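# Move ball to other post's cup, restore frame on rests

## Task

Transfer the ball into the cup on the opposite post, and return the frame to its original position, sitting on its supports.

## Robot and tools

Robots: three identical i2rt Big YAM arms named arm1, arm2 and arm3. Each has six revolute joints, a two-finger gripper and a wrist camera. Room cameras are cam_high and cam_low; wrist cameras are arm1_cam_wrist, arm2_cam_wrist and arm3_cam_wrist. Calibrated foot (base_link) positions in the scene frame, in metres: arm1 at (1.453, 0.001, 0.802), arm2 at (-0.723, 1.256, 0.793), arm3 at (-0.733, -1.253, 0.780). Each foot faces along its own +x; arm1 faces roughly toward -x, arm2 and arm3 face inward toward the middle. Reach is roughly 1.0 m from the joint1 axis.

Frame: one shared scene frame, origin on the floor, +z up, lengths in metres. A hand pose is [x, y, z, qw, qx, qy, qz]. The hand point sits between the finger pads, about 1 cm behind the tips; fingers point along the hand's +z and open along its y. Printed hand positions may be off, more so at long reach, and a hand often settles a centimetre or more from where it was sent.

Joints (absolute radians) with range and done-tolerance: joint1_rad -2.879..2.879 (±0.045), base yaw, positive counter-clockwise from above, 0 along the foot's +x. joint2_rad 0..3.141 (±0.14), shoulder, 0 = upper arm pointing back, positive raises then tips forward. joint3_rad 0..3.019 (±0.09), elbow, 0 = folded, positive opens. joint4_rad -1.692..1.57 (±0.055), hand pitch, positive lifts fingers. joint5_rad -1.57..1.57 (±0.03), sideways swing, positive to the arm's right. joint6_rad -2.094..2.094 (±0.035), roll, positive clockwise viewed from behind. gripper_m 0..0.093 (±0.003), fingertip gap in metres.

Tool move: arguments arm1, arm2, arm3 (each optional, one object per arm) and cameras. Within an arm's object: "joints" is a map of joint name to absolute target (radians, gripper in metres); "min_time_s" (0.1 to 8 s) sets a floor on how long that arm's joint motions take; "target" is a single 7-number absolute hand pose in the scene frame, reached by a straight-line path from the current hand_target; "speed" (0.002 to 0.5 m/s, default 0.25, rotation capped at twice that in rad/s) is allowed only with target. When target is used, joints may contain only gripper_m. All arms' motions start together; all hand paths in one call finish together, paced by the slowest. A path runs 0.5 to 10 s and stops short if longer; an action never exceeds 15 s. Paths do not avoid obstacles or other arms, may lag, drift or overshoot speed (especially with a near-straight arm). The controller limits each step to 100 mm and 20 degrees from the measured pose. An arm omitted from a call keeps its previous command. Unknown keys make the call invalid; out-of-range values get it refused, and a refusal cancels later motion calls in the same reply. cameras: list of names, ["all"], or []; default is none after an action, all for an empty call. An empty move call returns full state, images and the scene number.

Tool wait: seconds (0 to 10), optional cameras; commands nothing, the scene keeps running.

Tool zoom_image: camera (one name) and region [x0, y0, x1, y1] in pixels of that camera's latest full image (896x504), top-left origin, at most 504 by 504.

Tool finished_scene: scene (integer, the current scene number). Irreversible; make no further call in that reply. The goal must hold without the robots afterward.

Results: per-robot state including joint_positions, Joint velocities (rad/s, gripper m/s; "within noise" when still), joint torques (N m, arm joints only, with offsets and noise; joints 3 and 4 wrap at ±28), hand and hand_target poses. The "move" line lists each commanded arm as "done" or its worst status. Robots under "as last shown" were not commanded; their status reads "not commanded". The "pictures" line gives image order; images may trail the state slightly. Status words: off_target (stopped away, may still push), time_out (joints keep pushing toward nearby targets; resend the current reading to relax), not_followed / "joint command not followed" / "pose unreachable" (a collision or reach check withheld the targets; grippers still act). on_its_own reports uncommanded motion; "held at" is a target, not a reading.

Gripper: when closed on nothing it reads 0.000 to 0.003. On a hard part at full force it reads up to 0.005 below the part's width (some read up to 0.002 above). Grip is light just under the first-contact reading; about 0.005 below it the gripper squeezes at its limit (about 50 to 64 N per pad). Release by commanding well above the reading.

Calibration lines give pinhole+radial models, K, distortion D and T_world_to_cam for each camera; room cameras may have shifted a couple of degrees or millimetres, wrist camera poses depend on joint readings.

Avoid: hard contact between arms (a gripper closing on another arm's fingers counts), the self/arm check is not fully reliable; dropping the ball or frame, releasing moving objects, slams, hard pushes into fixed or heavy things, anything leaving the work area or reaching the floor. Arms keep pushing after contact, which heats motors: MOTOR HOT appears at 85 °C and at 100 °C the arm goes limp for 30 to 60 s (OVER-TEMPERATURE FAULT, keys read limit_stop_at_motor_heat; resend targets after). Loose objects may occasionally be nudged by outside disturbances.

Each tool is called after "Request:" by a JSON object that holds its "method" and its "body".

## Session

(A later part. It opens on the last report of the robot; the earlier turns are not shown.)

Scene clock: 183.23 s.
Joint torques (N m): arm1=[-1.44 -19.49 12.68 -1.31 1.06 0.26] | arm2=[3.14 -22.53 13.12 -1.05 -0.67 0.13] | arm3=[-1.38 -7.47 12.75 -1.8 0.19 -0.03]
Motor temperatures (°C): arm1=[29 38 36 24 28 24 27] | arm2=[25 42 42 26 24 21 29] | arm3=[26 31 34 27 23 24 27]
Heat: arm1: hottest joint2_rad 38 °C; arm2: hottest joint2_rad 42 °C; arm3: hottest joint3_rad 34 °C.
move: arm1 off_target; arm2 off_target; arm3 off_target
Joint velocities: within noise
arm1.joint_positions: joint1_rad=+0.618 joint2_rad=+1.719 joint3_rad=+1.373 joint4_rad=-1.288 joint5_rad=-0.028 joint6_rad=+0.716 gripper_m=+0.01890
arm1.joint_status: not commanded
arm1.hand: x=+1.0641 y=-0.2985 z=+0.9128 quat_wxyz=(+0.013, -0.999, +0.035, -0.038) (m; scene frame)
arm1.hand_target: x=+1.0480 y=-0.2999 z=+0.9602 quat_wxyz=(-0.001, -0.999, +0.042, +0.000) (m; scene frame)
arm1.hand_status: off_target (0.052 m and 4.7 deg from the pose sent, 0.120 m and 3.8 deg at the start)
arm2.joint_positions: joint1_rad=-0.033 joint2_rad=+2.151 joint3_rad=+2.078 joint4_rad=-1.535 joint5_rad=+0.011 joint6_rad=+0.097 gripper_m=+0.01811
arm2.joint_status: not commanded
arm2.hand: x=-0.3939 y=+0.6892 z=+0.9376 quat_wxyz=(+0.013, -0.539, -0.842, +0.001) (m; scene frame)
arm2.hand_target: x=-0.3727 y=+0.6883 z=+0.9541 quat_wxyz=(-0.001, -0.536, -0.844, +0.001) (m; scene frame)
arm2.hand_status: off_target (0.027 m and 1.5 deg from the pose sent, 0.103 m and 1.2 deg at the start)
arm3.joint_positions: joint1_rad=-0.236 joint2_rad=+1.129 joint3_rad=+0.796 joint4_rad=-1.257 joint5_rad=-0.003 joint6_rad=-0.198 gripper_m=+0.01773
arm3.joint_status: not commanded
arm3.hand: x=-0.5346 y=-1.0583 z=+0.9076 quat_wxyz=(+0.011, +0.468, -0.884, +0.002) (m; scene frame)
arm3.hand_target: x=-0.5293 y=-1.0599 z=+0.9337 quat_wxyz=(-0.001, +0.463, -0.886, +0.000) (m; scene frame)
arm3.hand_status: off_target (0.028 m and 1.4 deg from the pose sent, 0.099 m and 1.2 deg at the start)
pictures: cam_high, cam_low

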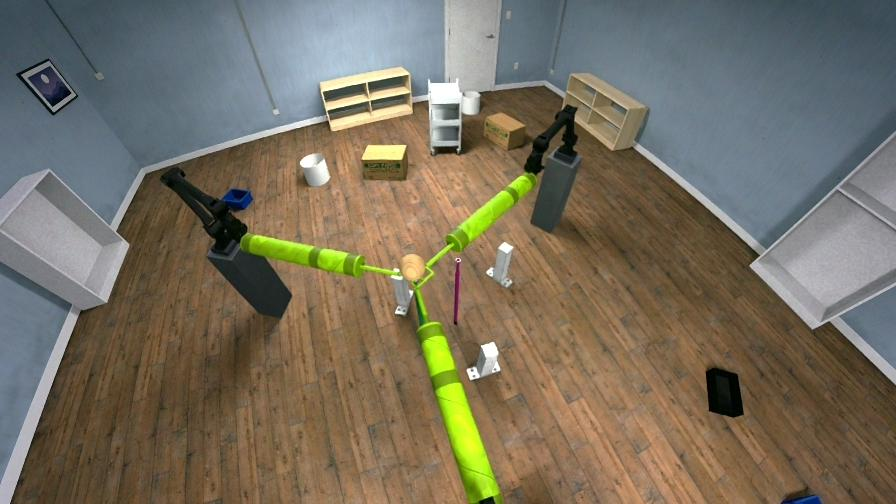

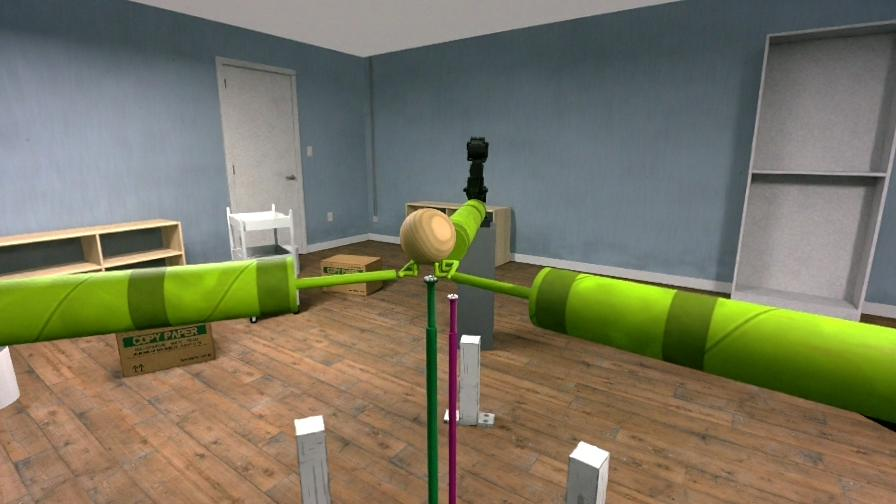

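Request:
{"method": "move", "body": {"arm1": {"target":[1.046,-0.300,0.996,0,0.9991,-0.0419,0],"speed":0.1}, "arm2": {"target":[-0.372,0.688,0.968,0,0.5358,0.8443,0],"speed":0.1}, "arm3": {"target":[-0.529,-1.060,0.969,0,-0.4633,0.8862,0],"speed":0.1}}}

Request:
{"method": "move", "body": {"arm1": {"target":[0.934,-0.036,0.873,0,0.9991,-0.0419,0],"speed":0.13}, "arm2": {"target":[-0.502,0.952,0.853,0,0.5358,0.8443,0],"speed":0.13}, "arm3": {"target":[-0.652,-0.795,0.857,0,-0.4633,0.8862,0],"speed":0.13}, "cameras": ["cam_high","cam_low"]}}

Request:
{"method": "zoom_image", "body": {"camera": "cam_low", "region": [400, 210, 520, 330]}}

Request:
{"method": "zoom_image", "body": {"camera": "cam_high", "region": [410, 210, 510, 290]}}

Scene clock: 209.57 s.
Joint torques (N m): arm1=[-1.96 -19.55 13.08 -1.13 1.15 0.21] | arm2=[3.19 -22.65 12.67 -1.09 -0.65 0.15] | arm3=[-1.14 -7.47 13.74 -1.62 0.02 -0.02]
Motor temperatures (°C): arm1=[29 40 44 24 29 24 27] | arm2=[25 46 47 26 24 21 30] | arm3=[26 30 40 27 23 24 27]
Heat: arm1: hottest joint3_rad 44 °C; arm2: hottest joint3_rad 47 °C; arm3: hottest joint3_rad 40 °C.
move: arm1 off_target; arm2 off_target; arm3 off_target
Joint velocities: within noise
arm1.joint_positions: joint1_rad=+0.624 joint2_rad=+1.699 joint3_rad=+1.434 joint4_rad=-1.375 joint5_rad=-0.030 joint6_rad=+0.720 gripper_m=+0.01890
arm1.joint_status: not commanded
arm1.hand: x=+1.0653 y=-0.3013 z=+0.9448 quat_wxyz=(+0.015, -0.998, +0.035, -0.042) (m; scene frame)
arm1.hand_target: x=+1.0486 y=-0.2986 z=+0.9949 quat_wxyz=(+0.000, -0.999, +0.043, +0.000) (m; scene frame)
arm1.hand_status: off_target (0.055 m and 5.2 deg from the pose sent, 0.085 m and 4.7 deg at the start)
arm2.joint_positions: joint1_rad=-0.034 joint2_rad=+2.151 joint3_rad=+2.117 joint4_rad=-1.568 joint5_rad=+0.011 joint6_rad=+0.096 gripper_m=+0.01811
arm2.joint_status: not commanded
arm2.hand: x=-0.3929 y=+0.6873 z=+0.9524 quat_wxyz=(+0.010, -0.539, -0.842, +0.002) (m; scene frame)
arm2.hand_target: x=-0.3727 y=+0.6891 z=+0.9679 quat_wxyz=(-0.001, -0.536, -0.844, +0.000) (m; scene frame)
arm2.hand_status: off_target (0.026 m and 1.2 deg from the pose sent, 0.038 m and 1.6 deg at the start)
arm3.joint_positions: joint1_rad=-0.239 joint2_rad=+1.109 joint3_rad=+0.863 joint4_rad=-1.356 joint5_rad=+0.000 joint6_rad=-0.200 gripper_m=+0.01773
arm3.joint_status: not commanded
arm3.hand: x=-0.5342 y=-1.0599 z=+0.9375 quat_wxyz=(+0.016, +0.467, -0.884, +0.005) (m; scene frame)
arm3.hand_target: x=-0.5296 y=-1.0602 z=+0.9674 quat_wxyz=(+0.000, +0.463, -0.886, +0.000) (m; scene frame)
arm3.hand_status: off_target (0.032 m and 2.0 deg from the pose sent, 0.062 m and 1.5 deg at the start)
pictures: none

Scene clock: 212.63 s.
Joint torques (N m): arm1=[-2.02 -18.61 10.29 -0.4 0.03 0.15] | arm2=[2.78 -15.38 5.34 -0.36 -0.47 0.2] | arm3=[1.79 -12.28 11.22 -0.65 -0.22 0.35]
Motor temperatures (°C): arm1=[29 40 44 24 28 24 27] | arm2=[25 45 46 26 24 21 30] | arm3=[26 30 41 27 23 24 27]
Heat: arm1: hottest joint3_rad 44 °C; arm2: hottest joint3_rad 46 °C; arm3: hottest joint3_rad 41 °C.
move: arm1 off_target; arm2 off_target; arm3 off_target
Joint velocities: within noise
arm1.joint_positions: joint1_rad=+0.052 joint2_rad=+1.814 joint3_rad=+1.310 joint4_rad=-1.107 joint5_rad=-0.008 joint6_rad=+0.155 gripper_m=+0.01890
arm1.joint_status: not commanded
arm1.hand: x=+0.9504 y=-0.0412 z=+0.8451 quat_wxyz=(+0.003, -0.999, +0.037, -0.026) (m; scene frame)
arm1.hand_target: x=+0.9350 y=-0.0360 z=+0.8729 quat_wxyz=(+0.000, -0.999, +0.042, +0.000) (m; scene frame)
arm1.hand_status: off_target (0.033 m and 3.0 deg from the pose sent, 0.305 m and 5.1 deg at the start)
arm2.joint_positions: joint1_rad=+0.045 joint2_rad=+1.541 joint3_rad=+0.931 joint4_rad=-0.988 joint5_rad=+0.005 joint6_rad=+0.166 gripper_m=+0.01811
arm2.joint_status: not commanded
arm2.hand: x=-0.5049 y=+0.9404 z=+0.8435 quat_wxyz=(+0.007, -0.535, -0.845, +0.002) (m; scene frame)
arm2.hand_target: x=-0.5022 y=+0.9516 z=+0.8524 quat_wxyz=(+0.000, -0.536, -0.844, +0.000) (m; scene frame)
arm2.hand_status: off_target (0.015 m and 0.9 deg from the pose sent, 0.303 m and 1.2 deg at the start)
arm3.joint_positions: joint1_rad=+0.365 joint2_rad=+1.668 joint3_rad=+1.149 joint4_rad=-1.065 joint5_rad=+0.009 joint6_rad=+0.404 gripper_m=+0.01773
arm3.joint_status: not commanded
arm3.hand: x=-0.6434 y=-0.8071 z=+0.8415 quat_wxyz=(+0.002, +0.468, -0.884, +0.008) (m; scene frame)
arm3.hand_target: x=-0.6520 y=-0.7955 z=+0.8569 quat_wxyz=(+0.000, +0.464, -0.886, +0.000) (m; scene frame)
arm3.hand_status: off_target (0.021 m and 1.1 deg from the pose sent, 0.301 m and 2.1 deg at the start)
pictures: cam_high, cam_low

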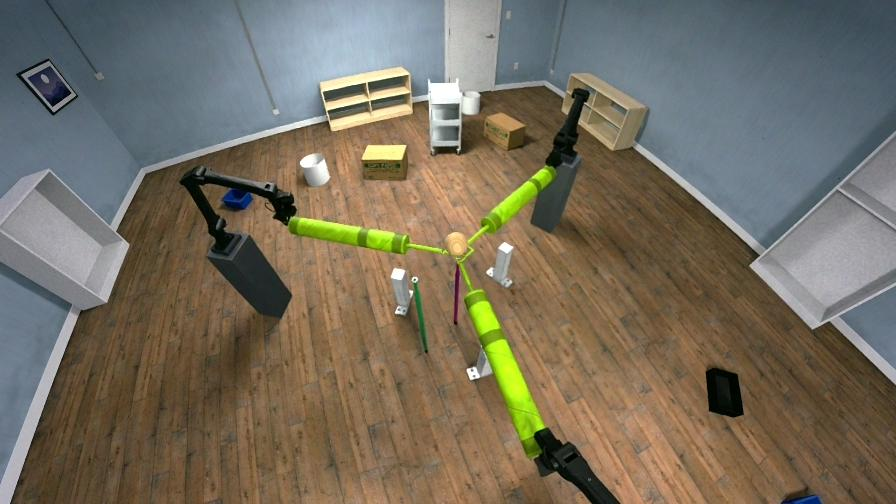

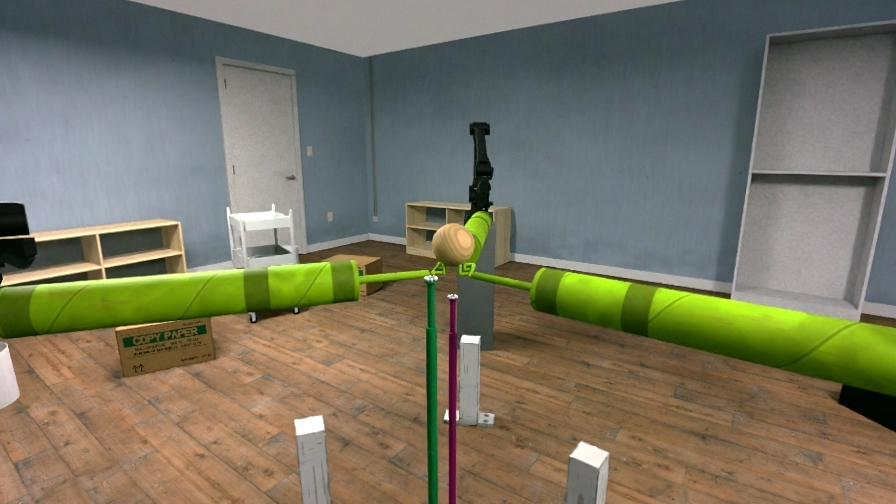

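Scaled by 4.200 from the camera's 896x504 image, which has a finer 1280x720 frame.

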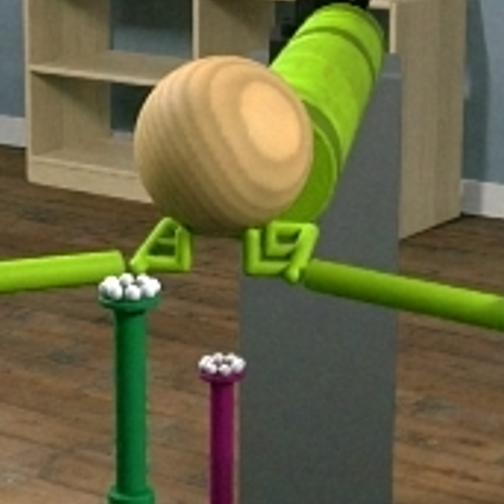

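Scaled by 5.040 from the camera's 896x504 image, which has a finer 1280x720 frame.

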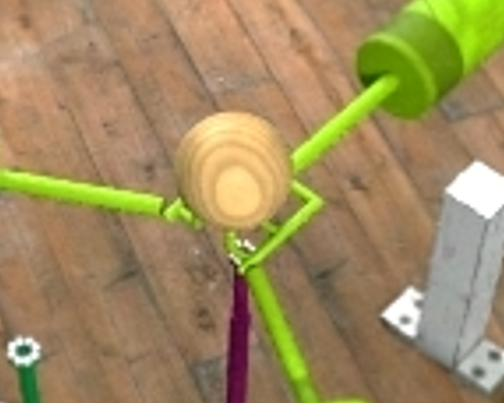

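Request:
{"method": "move", "body": {"arm1": {"target":[0.924,-0.019,0.812,0,0.9991,-0.0419,0],"speed":0.08}, "arm2": {"target":[-0.514,0.967,0.797,0,0.5358,0.8443,0],"speed":0.08}, "arm3": {"target":[-0.663,-0.780,0.798,0,-0.4633,0.8862,0],"speed":0.08}, "cameras": ["cam_high","cam_low"]}}

Request:
{"method": "zoom_image", "body": {"camera": "cam_low", "region": [400, 210, 520, 330]}}

Request:
{"method": "zoom_image", "body": {"camera": "cam_high", "region": [410, 210, 510, 290]}}

Scene clock: 230.43 s.
Joint torques (N m): arm1=[-1.79 -19.31 7.41 0.36 -0.12 0.15] | arm2=[2.37 -11.4 5.3 0.16 -0.43 0.15] | arm3=[0.79 -13.39 8.65 0.27 0.03 0.25]
Motor temperatures (°C): arm1=[29 39 44 24 27 24 27] | arm2=[25 40 43 26 24 22 30] | arm3=[26 30 42 27 23 25 27]
Heat: arm1: hottest joint3_rad 44 °C; arm2: hottest joint3_rad 43 °C; arm3: hottest joint3_rad 42 °C.
move: arm1 off_target; arm2 done; arm3 off_target
Joint velocities: within noise
arm1.joint_positions: joint1_rad=+0.018 joint2_rad=+1.917 joint3_rad=+1.308 joint4_rad=-0.993 joint5_rad=-0.004 joint6_rad=+0.122 gripper_m=+0.01890
arm1.joint_status: not commanded
arm1.hand: x=+0.9336 y=-0.0238 z=+0.7928 quat_wxyz=(+0.004, -0.999, +0.038, -0.021) (m; scene frame)
arm1.hand_target: x=+0.9244 y=-0.0191 z=+0.8119 quat_wxyz=(+0.000, -0.999, +0.042, +0.000) (m; scene frame)
arm1.hand_status: off_target (0.022 m and 2.5 deg from the pose sent, 0.048 m and 3.0 deg at the start)
arm2.joint_positions: joint1_rad=+0.049 joint2_rad=+1.555 joint3_rad=+0.803 joint4_rad=-0.827 joint5_rad=+0.005 joint6_rad=+0.170 gripper_m=+0.01811
arm2.joint_status: not commanded
arm2.hand: x=-0.5174 y=+0.9603 z=+0.8001 quat_wxyz=(-0.002, -0.535, -0.845, +0.005) (m; scene frame)
arm2.hand_target: x=-0.5143 y=+0.9670 z=+0.7970 quat_wxyz=(+0.000, -0.536, -0.844, +0.000) (m; scene frame)
arm2.hand_status: done (0.008 m and 0.6 deg from the pose sent, 0.054 m and 0.9 deg at the start)
arm3.joint_positions: joint1_rad=+0.405 joint2_rad=+1.782 joint3_rad=+1.149 joint4_rad=-0.951 joint5_rad=+0.004 joint6_rad=+0.441 gripper_m=+0.01773
arm3.joint_status: not commanded
arm3.hand: x=-0.6595 y=-0.7865 z=+0.7905 quat_wxyz=(+0.004, +0.469, -0.883, +0.007) (m; scene frame)
arm3.hand_target: x=-0.6630 y=-0.7801 z=+0.7979 quat_wxyz=(+0.000, +0.463, -0.886, +0.000) (m; scene frame)
arm3.hand_status: off_target (0.011 m and 1.2 deg from the pose sent, 0.055 m and 1.1 deg at the start)
pictures: cam_high, cam_low

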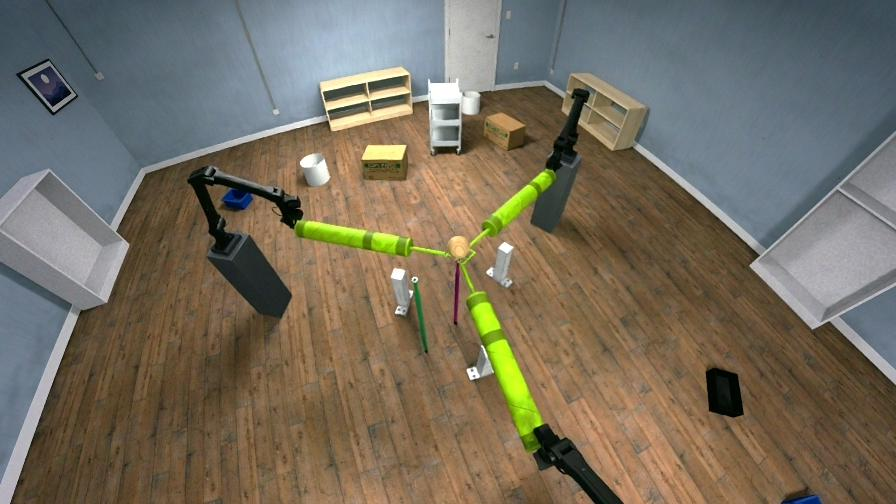

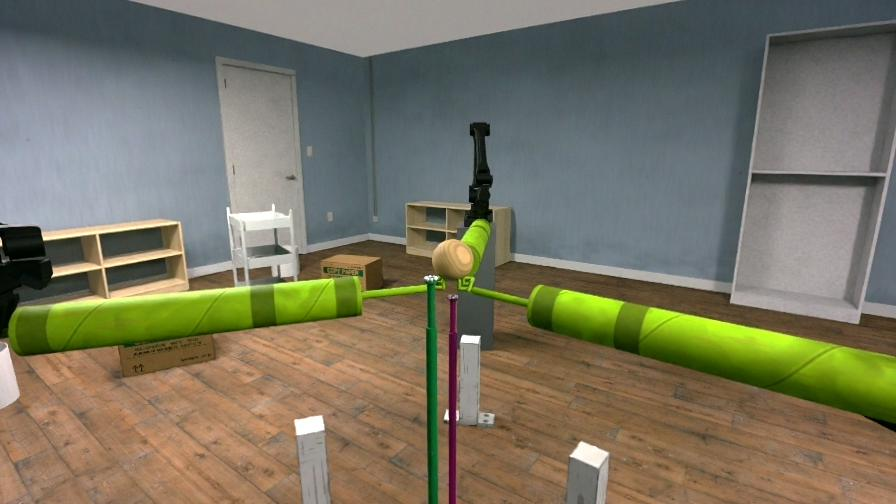

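Scaled by 4.200 from the camera's 896x504 image, which has a finer 1280x720 frame.

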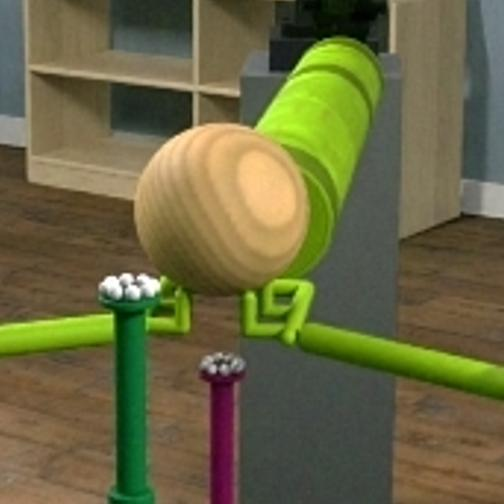

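Scaled by 5.040 from the camera's 896x504 image, which has a finer 1280x720 frame.

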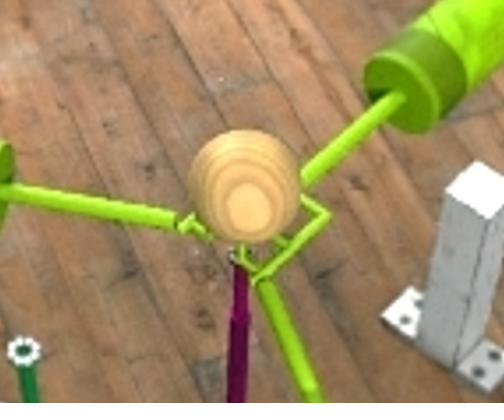

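Request:
{"method": "move", "body": {"arm1": {"target":[0.925,-0.020,0.720,0,0.9991,-0.0419,0],"speed":0.07}, "arm2": {"target":[-0.513,0.966,0.699,0,0.5358,0.8443,0],"speed":0.07}, "arm3": {"target":[-0.662,-0.781,0.703,0,-0.4633,0.8862,0],"speed":0.07}, "cameras": ["cam_high","cam_low"]}}

Request:
{"method": "zoom_image", "body": {"camera": "cam_low", "region": [400, 230, 520, 350]}}

Request:
{"method": "zoom_image", "body": {"camera": "cam_high", "region": [420, 220, 500, 290]}}

Scene clock: 244.60 s.
Joint torques (N m): arm1=[-1.61 -19.49 5.96 0.39 -0.13 0.18] | arm2=[2.08 -12.1 3.34 0.32 -0.32 0.12] | arm3=[0.5 -13.74 6.79 0.49 -0.02 0.22]
Motor temperatures (°C): arm1=[29 38 40 24 27 24 27] | arm2=[25 39 41 26 23 21 30] | arm3=[26 31 41 27 23 25 27]
Heat: arm1: hottest joint3_rad 40 °C; arm2: hottest joint3_rad 41 °C; arm3: hottest joint3_rad 41 °C.
move: arm1 off_target; arm2 done; arm3 done
Joint velocities: within noise
arm1.joint_positions: joint1_rad=+0.018 joint2_rad=+2.061 joint3_rad=+1.261 joint4_rad=-0.791 joint5_rad=-0.004 joint6_rad=+0.122 gripper_m=+0.01890
arm1.joint_status: not commanded
arm1.hand: x=+0.9332 y=-0.0231 z=+0.7064 quat_wxyz=(+0.003, -0.999, +0.038, -0.015) (m; scene frame)
arm1.hand_target: x=+0.9251 y=-0.0201 z=+0.7199 quat_wxyz=(+0.000, -0.999, +0.042, +0.000) (m; scene frame)
arm1.hand_status: off_target (0.016 m and 1.9 deg from the pose sent, 0.073 m and 2.5 deg at the start)
arm2.joint_positions: joint1_rad=+0.054 joint2_rad=+1.796 joint3_rad=+0.749 joint4_rad=-0.528 joint5_rad=+0.001 joint6_rad=+0.174 gripper_m=+0.01811
arm2.joint_status: not commanded
arm2.hand: x=-0.5139 y=+0.9588 z=+0.7046 quat_wxyz=(-0.004, -0.535, -0.845, +0.005) (m; scene frame)
arm2.hand_target: x=-0.5131 y=+0.9660 z=+0.6992 quat_wxyz=(+0.000, -0.536, -0.844, +0.000) (m; scene frame)
arm2.hand_status: done (0.009 m and 0.7 deg from the pose sent, 0.101 m and 0.6 deg at the start)
arm3.joint_positions: joint1_rad=+0.405 joint2_rad=+1.946 joint3_rad=+1.094 joint4_rad=-0.726 joint5_rad=+0.005 joint6_rad=+0.442 gripper_m=+0.01773
arm3.joint_status: not commanded
arm3.hand: x=-0.6593 y=-0.7858 z=+0.7002 quat_wxyz=(+0.002, +0.468, -0.884, +0.005) (m; scene frame)
arm3.hand_target: x=-0.6620 y=-0.7811 z=+0.7029 quat_wxyz=(+0.000, +0.463, -0.886, +0.000) (m; scene frame)
arm3.hand_status: done (0.006 m and 0.9 deg from the pose sent, 0.088 m and 1.2 deg at the start)
pictures: cam_high, cam_low

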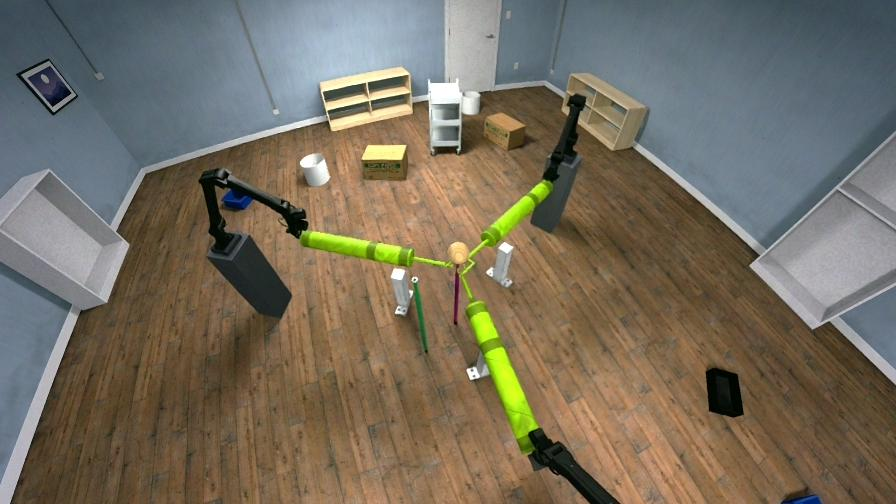

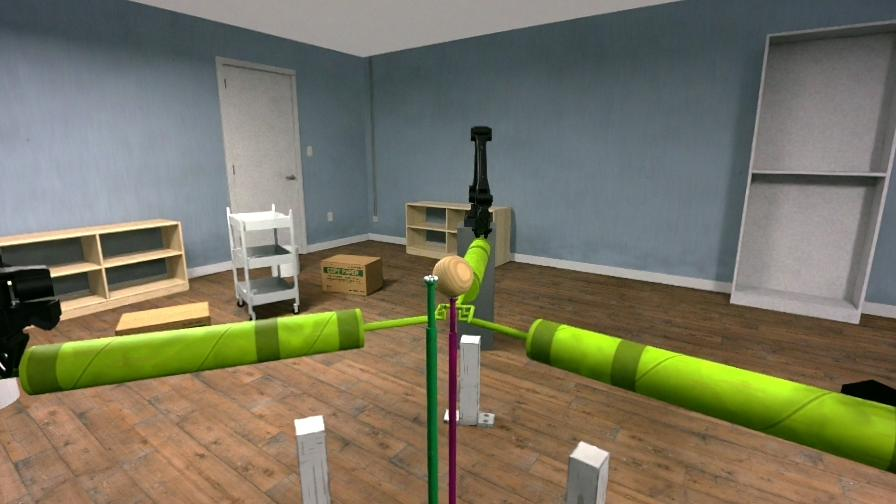

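Scaled by 4.200 from the camera's 896x504 image, which has a finer 1280x720 frame.

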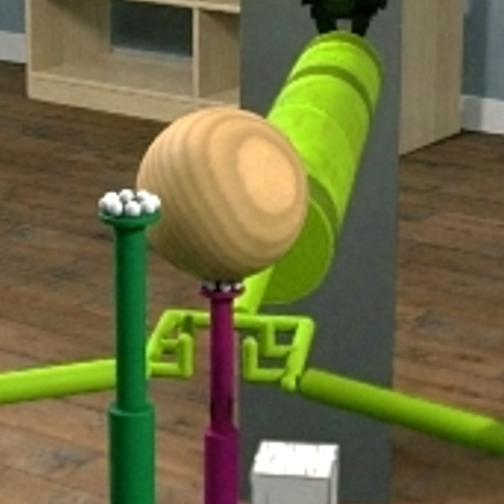

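Scaled by 6.300 from the camera's 896x504 image, which has a finer 1280x720 frame.

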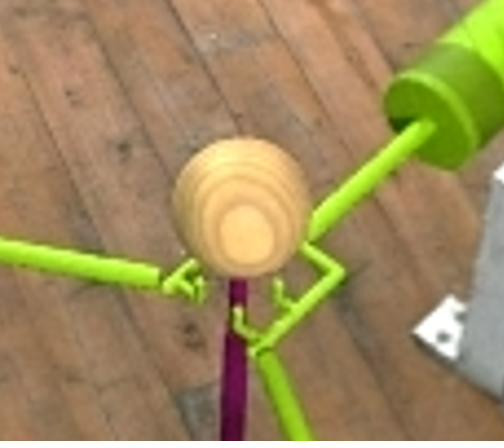

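Request:
{"method": "move", "body": {"arm1": {"target":[0.902,0.028,0.702,0,0.9991,-0.0419,0],"speed":0.1}, "arm2": {"target":[-0.534,1.011,0.684,0,0.5358,0.8443,0],"speed":0.1}, "arm3": {"target":[-0.684,-0.7345,0.688,0,-0.4633,0.8862,0],"speed":0.1}}}

Request:
{"method": "move", "body": {"arm1": {"target":[0.872,0.056,0.518,0,0.9991,-0.0419,0],"speed":0.13}, "arm2": {"target":[-0.548,1.040,0.499,0,0.5358,0.8443,0],"speed":0.13}, "arm3": {"target":[-0.706,-0.705,0.500,0,-0.4633,0.8862,0],"speed":0.13}, "cameras": ["cam_high","cam_low"]}}

Scene clock: 254.40 s.
Joint torques (N m): arm1=[-1.9 -19.55 7.82 -0.21 -0.16 0.16] | arm2=[2.2 -12.86 1.66 0.05 -0.34 0.15] | arm3=[1.61 -14.56 8.99 -0.72 -0.25 0.33]
Motor temperatures (°C): arm1=[29 40 39 24 27 24 27] | arm2=[25 38 39 26 23 21 30] | arm3=[26 32 39 27 23 25 27]
Heat: arm1: hottest joint2_rad 40 °C; arm2: hottest joint3_rad 39 °C; arm3: hottest joint3_rad 39 °C.
move: arm1 off_target; arm2 done; arm3 off_target
Joint velocities: within noise
arm1.joint_positions: joint1_rad=-0.067 joint2_rad=+2.125 joint3_rad=+1.313 joint4_rad=-0.777 joint5_rad=-0.005 joint6_rad=+0.036 gripper_m=+0.01890
arm1.joint_status: not commanded
arm1.hand: x=+0.9170 y=+0.0220 z=+0.6873 quat_wxyz=(+0.002, -0.999, +0.037, -0.014) (m; scene frame)
arm1.hand_target: x=+0.9024 y=+0.0279 z=+0.7021 quat_wxyz=(+0.000, -0.999, +0.042, +0.000) (m; scene frame)
arm1.hand_status: off_target (0.022 m and 1.7 deg from the pose sent, 0.060 m and 1.9 deg at the start)
arm2.joint_positions: joint1_rad=+0.082 joint2_rad=+1.796 joint3_rad=+0.618 joint4_rad=-0.406 joint5_rad=+0.001 joint6_rad=+0.201 gripper_m=+0.01811
arm2.joint_status: not commanded
arm2.hand: x=-0.5334 y=+1.0017 z=+0.6819 quat_wxyz=(+0.000, -0.534, -0.845, +0.003) (m; scene frame)
arm2.hand_target: x=-0.5341 y=+1.0108 z=+0.6837 quat_wxyz=(+0.000, -0.536, -0.844, +0.000) (m; scene frame)
arm2.hand_status: done (0.010 m and 0.4 deg from the pose sent, 0.060 m and 0.7 deg at the start)
arm3.joint_positions: joint1_rad=+0.448 joint2_rad=+2.047 joint3_rad=+1.207 joint4_rad=-0.729 joint5_rad=+0.011 joint6_rad=+0.486 gripper_m=+0.01773
arm3.joint_status: not commanded
arm3.hand: x=-0.6745 y=-0.7460 z=+0.6812 quat_wxyz=(-0.003, +0.468, -0.884, +0.003) (m; scene frame)
arm3.hand_target: x=-0.6841 y=-0.7347 z=+0.6882 quat_wxyz=(+0.000, +0.464, -0.886, -0.001) (m; scene frame)
arm3.hand_status: off_target (0.016 m and 0.7 deg from the pose sent, 0.058 m and 0.9 deg at the start)
pictures: none

Scene clock: 256.50 s.
Joint torques (N m): arm1=[-2.32 -22.12 6.27 0.09 -0.16 0.1] | arm2=[2.32 -11.93 -1.62 0.35 -0.35 0.12] | arm3=[1.38 -16.79 6.41 0.2 -0.07 0.27]
Motor temperatures (°C): arm1=[29 40 39 24 27 24 27] | arm2=[25 38 38 26 23 21 30] | arm3=[26 32 39 27 23 25 28]
Heat: arm1: hottest joint2_rad 40 °C; arm2: hottest joint2_rad 38 °C; arm3: hottest joint3_rad 39 °C.
move: arm1 off_target; arm2 off_target; arm3 off_target
Joint velocities: within noise
arm1.joint_positions: joint1_rad=-0.105 joint2_rad=+2.558 joint3_rad=+1.525 joint4_rad=-0.569 joint5_rad=-0.005 joint6_rad=+0.000 gripper_m=+0.01890
arm1.joint_status: not commanded
arm1.hand: x=+0.8942 y=+0.0461 z=+0.5025 quat_wxyz=(+0.002, -0.999, +0.038, -0.021) (m; scene frame)
arm1.hand_target: x=+0.8726 y=+0.0561 z=+0.5184 quat_wxyz=(+0.000, -0.999, +0.042, +0.000) (m; scene frame)
arm1.hand_status: off_target (0.029 m and 2.4 deg from the pose sent, 0.178 m and 1.7 deg at the start)
arm2.joint_positions: joint1_rad=+0.108 joint2_rad=+2.417 joint3_rad=+0.667 joint4_rad=+0.178 joint5_rad=+0.001 joint6_rad=+0.231 gripper_m=+0.01811
arm2.joint_status: not commanded
arm2.hand: x=-0.5470 y=+1.0307 z=+0.5042 quat_wxyz=(-0.005, -0.536, -0.844, +0.005) (m; scene frame)
arm2.hand_target: x=-0.5481 y=+1.0398 z=+0.4993 quat_wxyz=(+0.000, -0.536, -0.844, +0.000) (m; scene frame)
arm2.hand_status: off_target (0.011 m and 0.9 deg from the pose sent, 0.187 m and 0.4 deg at the start)
arm3.joint_positions: joint1_rad=+0.494 joint2_rad=+2.490 joint3_rad=+1.401 joint4_rad=-0.494 joint5_rad=+0.007 joint6_rad=+0.535 gripper_m=+0.01773
arm3.joint_status: not commanded
arm3.hand: x=-0.6974 y=-0.7172 z=+0.4975 quat_wxyz=(+0.002, +0.467, -0.884, +0.008) (m; scene frame)
arm3.hand_target: x=-0.7060 y=-0.7054 z=+0.5002 quat_wxyz=(+0.000, +0.463, -0.886, +0.000) (m; scene frame)
arm3.hand_status: off_target (0.015 m and 1.0 deg from the pose sent, 0.188 m and 0.7 deg at the start)
pictures: cam_high, cam_low

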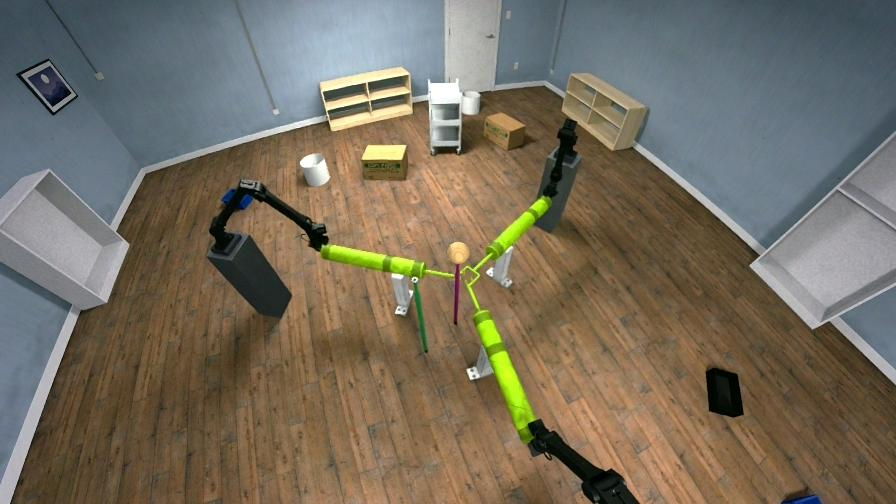

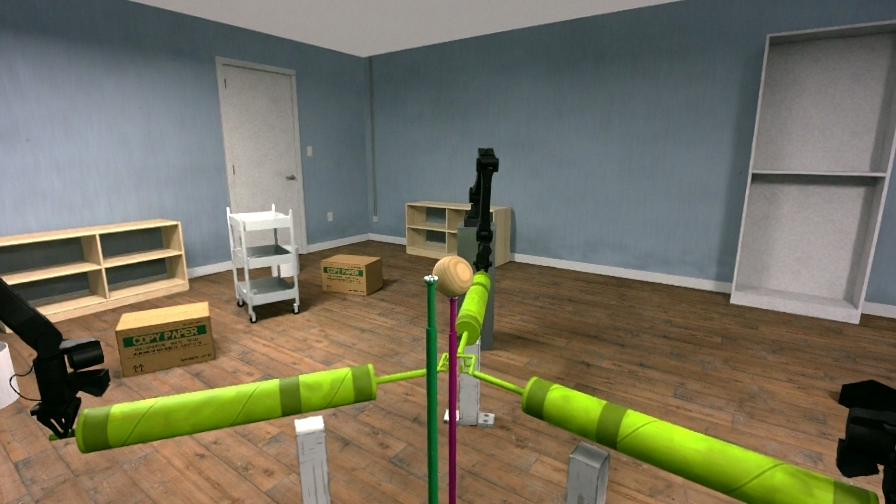

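Request:
{"method": "move", "body": {"arm1": {"target":[0.866,0.058,0.457,0,0.9991,-0.0419,0],"speed":0.07}, "arm2": {"target":[-0.552,1.042,0.440,0,0.5358,0.8443,0],"speed":0.07}, "arm3": {"target":[-0.712,-0.701,0.438,0,-0.4633,0.8862,0],"speed":0.07}, "cameras": ["cam_high","cam_low"]}}

Request:
{"method": "zoom_image", "body": {"camera": "cam_low", "region": [390, 210, 510, 400]}}

Request:
{"method": "zoom_image", "body": {"camera": "cam_high", "region": [390, 245, 500, 335]}}

Scene clock: 264.83 s.
Joint torques (N m): arm1=[-2.26 -21.13 6.45 0.46 -0.12 0.09] | arm2=[1.85 -11.52 -1.78 0.47 -0.32 0.07] | arm3=[1.26 -16.15 6.57 0.51 -0.04 0.25]
Motor temperatures (°C): arm1=[29 40 38 24 27 24 27] | arm2=[25 38 37 26 23 21 30] | arm3=[26 31 38 27 23 25 28]
Heat: arm1: hottest joint2_rad 40 °C; arm2: hottest joint2_rad 38 °C; arm3: hottest joint3_rad 38 °C.
move: arm1 off_target; arm2 off_target; arm3 off_target
Joint velocities: within noise
arm1.joint_positions: joint1_rad=-0.106 joint2_rad=+2.686 joint3_rad=+1.628 joint4_rad=-0.538 joint5_rad=-0.006 joint6_rad=+0.000 gripper_m=+0.01890
arm1.joint_status: not commanded
arm1.hand: x=+0.8858 y=+0.0478 z=+0.4509 quat_wxyz=(+0.001, -0.999, +0.039, -0.018) (m; scene frame)
arm1.hand_target: x=+0.8664 y=+0.0581 z=+0.4577 quat_wxyz=(+0.000, -0.999, +0.042, +0.000) (m; scene frame)
arm1.hand_status: off_target (0.023 m and 2.1 deg from the pose sent, 0.055 m and 2.4 deg at the start)
arm2.joint_positions: joint1_rad=+0.108 joint2_rad=+2.603 joint3_rad=+0.755 joint4_rad=+0.272 joint5_rad=+0.001 joint6_rad=+0.231 gripper_m=+0.01811
arm2.joint_status: not commanded
arm2.hand: x=-0.5499 y=+1.0343 z=+0.4485 quat_wxyz=(-0.004, -0.536, -0.844, +0.004) (m; scene frame)
arm2.hand_target: x=-0.5522 y=+1.0421 z=+0.4404 quat_wxyz=(+0.000, -0.536, -0.844, +0.000) (m; scene frame)
arm2.hand_status: off_target (0.012 m and 0.7 deg from the pose sent, 0.065 m and 0.8 deg at the start)
arm3.joint_positions: joint1_rad=+0.507 joint2_rad=+2.623 joint3_rad=+1.489 joint4_rad=-0.449 joint5_rad=+0.006 joint6_rad=+0.549 gripper_m=+0.01773
arm3.joint_status: not commanded
arm3.hand: x=-0.7043 y=-0.7123 z=+0.4426 quat_wxyz=(+0.003, +0.466, -0.885, +0.008) (m; scene frame)
arm3.hand_target: x=-0.7120 y=-0.7014 z=+0.4384 quat_wxyz=(+0.000, +0.463, -0.886, +0.000) (m; scene frame)
arm3.hand_status: off_target (0.014 m and 1.0 deg from the pose sent, 0.063 m and 1.0 deg at the start)
pictures: cam_high, cam_low

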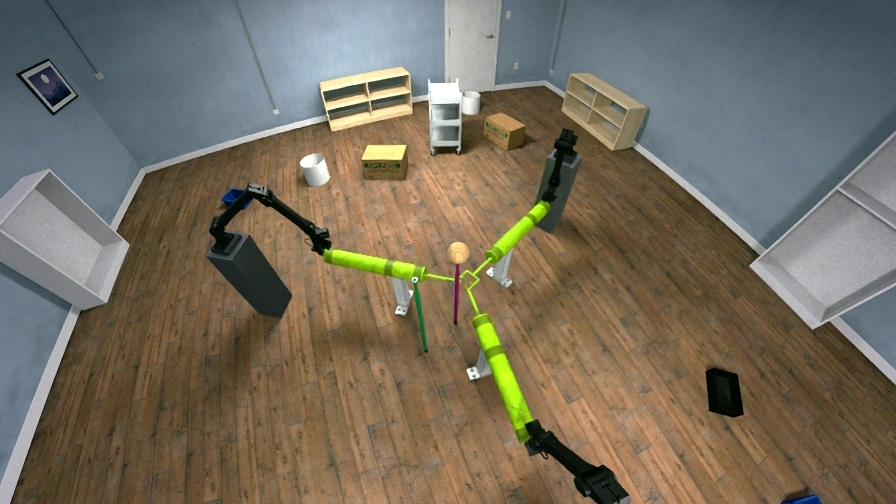

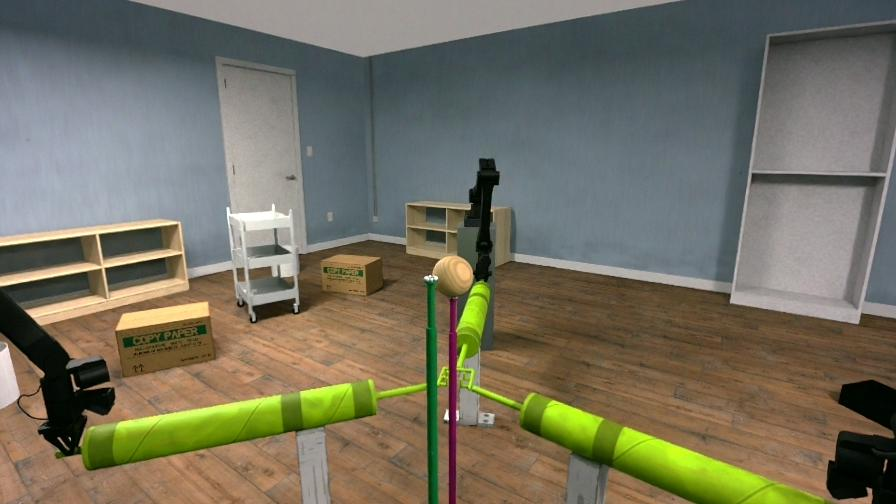

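Scaled by 2.653 from the camera's 896x504 image, which has a finer 1280x720 frame.

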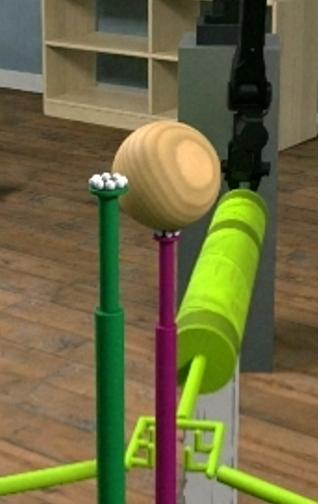

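Scaled by 4.582 from the camera's 896x504 image, which has a finer 1280x720 frame.

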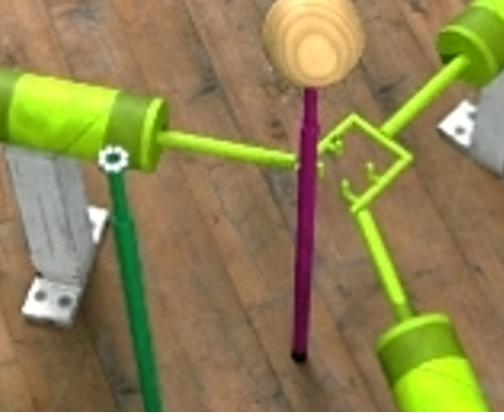

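Placed as originally. Release and withdraw upward.

Request:
{"method": "move", "body": {"arm1": {"joints":{"gripper_m":0.065}}, "arm2": {"joints":{"gripper_m":0.065}}, "arm3": {"joints":{"gripper_m":0.065}}}}

Request:
{"method": "move", "body": {"arm1": {"target":[0.878,0.055,0.57,0,0.9991,-0.0419,0],"speed":0.15}, "arm2": {"target":[-0.552,1.042,0.56,0,0.5358,0.8443,0],"speed":0.15}, "arm3": {"target":[-0.710,-0.705,0.56,0,-0.4633,0.8862,0],"speed":0.15}, "cameras": ["cam_high"]}}

Scene clock: 270.73 s.
Joint torques (N m): arm1=[-2.08 -21.19 6.17 0.46 -0.12 0.09] | arm2=[1.79 -11.63 -1.78 0.46 -0.18 0.06] | arm3=[0.79 -16.15 6.39 0.51 0.02 0.11]
Motor temperatures (°C): arm1=[29 40 37 24 27 24 27] | arm2=[25 37 36 26 23 21 30] | arm3=[26 32 38 27 23 25 28]
Heat: arm1: hottest joint2_rad 40 °C; arm2: hottest joint2_rad 37 °C; arm3: hottest joint3_rad 38 °C.
move: arm1 done; arm2 done; arm3 done
Joint velocities: within noise
arm1.joint_positions: joint1_rad=-0.109 joint2_rad=+2.686 joint3_rad=+1.632 joint4_rad=-0.538 joint5_rad=-0.006 joint6_rad=+0.000 gripper_m=+0.06482
arm1.joint_status: all done
arm1.hand: x=+0.8835 y=+0.0496 z=+0.4516 quat_wxyz=(+0.001, -0.999, +0.040, -0.016) (m; scene frame)
arm1.hand_target: x=+0.8665 y=+0.0582 z=+0.4577 quat_wxyz=(+0.000, -0.999, +0.042, +0.000) (m; scene frame)
arm1.hand_status: not commanded
arm2.joint_positions: joint1_rad=+0.108 joint2_rad=+2.603 joint3_rad=+0.755 joint4_rad=+0.273 joint5_rad=-0.003 joint6_rad=+0.231 gripper_m=+0.06484
arm2.joint_status: all done
arm2.hand: x=-0.5495 y=+1.0347 z=+0.4484 quat_wxyz=(-0.005, -0.536, -0.844, +0.003) (m; scene frame)
arm2.hand_target: x=-0.5522 y=+1.0420 z=+0.4404 quat_wxyz=(+0.000, -0.536, -0.844, +0.000) (m; scene frame)
arm2.hand_status: not commanded
arm3.joint_positions: joint1_rad=+0.513 joint2_rad=+2.623 joint3_rad=+1.492 joint4_rad=-0.449 joint5_rad=+0.005 joint6_rad=+0.559 gripper_m=+0.06486
arm3.joint_status: all done
arm3.hand: x=-0.7075 y=-0.7106 z=+0.4430 quat_wxyz=(+0.002, +0.464, -0.886, +0.006) (m; scene frame)
arm3.hand_target: x=-0.7121 y=-0.7014 z=+0.4384 quat_wxyz=(+0.000, +0.463, -0.886, +0.000) (m; scene frame)
arm3.hand_status: not commanded
pictures: none

Scene clock: 272.40 s.
Joint torques (N m): arm1=[-1.96 -22.01 4.64 0.06 -0.13 0.1] | arm2=[1.61 -13.8 -1.47 -0.31 -0.19 0.05] | arm3=[0.44 -18.2 5.24 0.05 0.03 0.1]
Motor temperatures (°C): arm1=[29 40 37 24 27 24 27] | arm2=[25 37 36 26 23 21 30] | arm3=[26 32 37 27 23 25 27]
Heat: arm1: hottest joint2_rad 40 °C; arm2: hottest joint2_rad 37 °C; arm3: hottest joint3_rad 37 °C.
move: arm1 off_target; arm2 done; arm3 off_target
Joint velocities: within noise
arm1.joint_positions: joint1_rad=-0.109 joint2_rad=+2.437 joint3_rad=+1.482 joint4_rad=-0.616 joint5_rad=-0.006 joint6_rad=+0.000 gripper_m=+0.06491
arm1.joint_status: not commanded
arm1.hand: x=+0.8821 y=+0.0486 z=+0.5601 quat_wxyz=(+0.002, -0.999, +0.040, -0.005) (m; scene frame)
arm1.hand_target: x=+0.8781 y=+0.0550 z=+0.5699 quat_wxyz=(+0.000, -0.999, +0.042, +0.000) (m; scene frame)
arm1.hand_status: off_target (0.012 m and 0.6 deg from the pose sent, 0.119 m and 1.9 deg at the start)
arm2.joint_positions: joint1_rad=+0.108 joint2_rad=+2.236 joint3_rad=+0.581 joint4_rad=+0.075 joint5_rad=-0.003 joint6_rad=+0.231 gripper_m=+0.06493
arm2.joint_status: not commanded
arm2.hand: x=-0.5512 y=+1.0376 z=+0.5554 quat_wxyz=(-0.003, -0.536, -0.844, +0.002) (m; scene frame)
arm2.hand_target: x=-0.5520 y=+1.0419 z=+0.5598 quat_wxyz=(+0.000, -0.536, -0.844, +0.000) (m; scene frame)
arm2.hand_status: done (0.006 m and 0.4 deg from the pose sent, 0.112 m and 0.6 deg at the start)
arm3.joint_positions: joint1_rad=+0.513 joint2_rad=+2.379 joint3_rad=+1.371 joint4_rad=-0.570 joint5_rad=+0.005 joint6_rad=+0.559 gripper_m=+0.06495
arm3.joint_status: not commanded
arm3.hand: x=-0.7072 y=-0.7100 z=+0.5497 quat_wxyz=(+0.002, +0.464, -0.886, +0.005) (m; scene frame)
arm3.hand_target: x=-0.7100 y=-0.7049 z=+0.5600 quat_wxyz=(+0.000, +0.463, -0.886, +0.000) (m; scene frame)
arm3.hand_status: off_target (0.012 m and 0.6 deg from the pose sent, 0.117 m and 0.8 deg at the start)
pictures: cam_high

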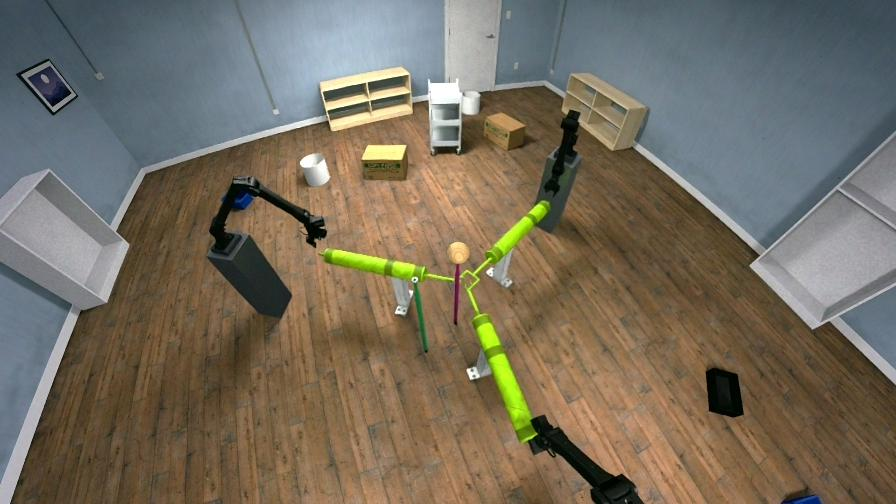

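Request:
{"method": "finished_scene", "body": {"scene": 2}}

The scene is finished: the task was done.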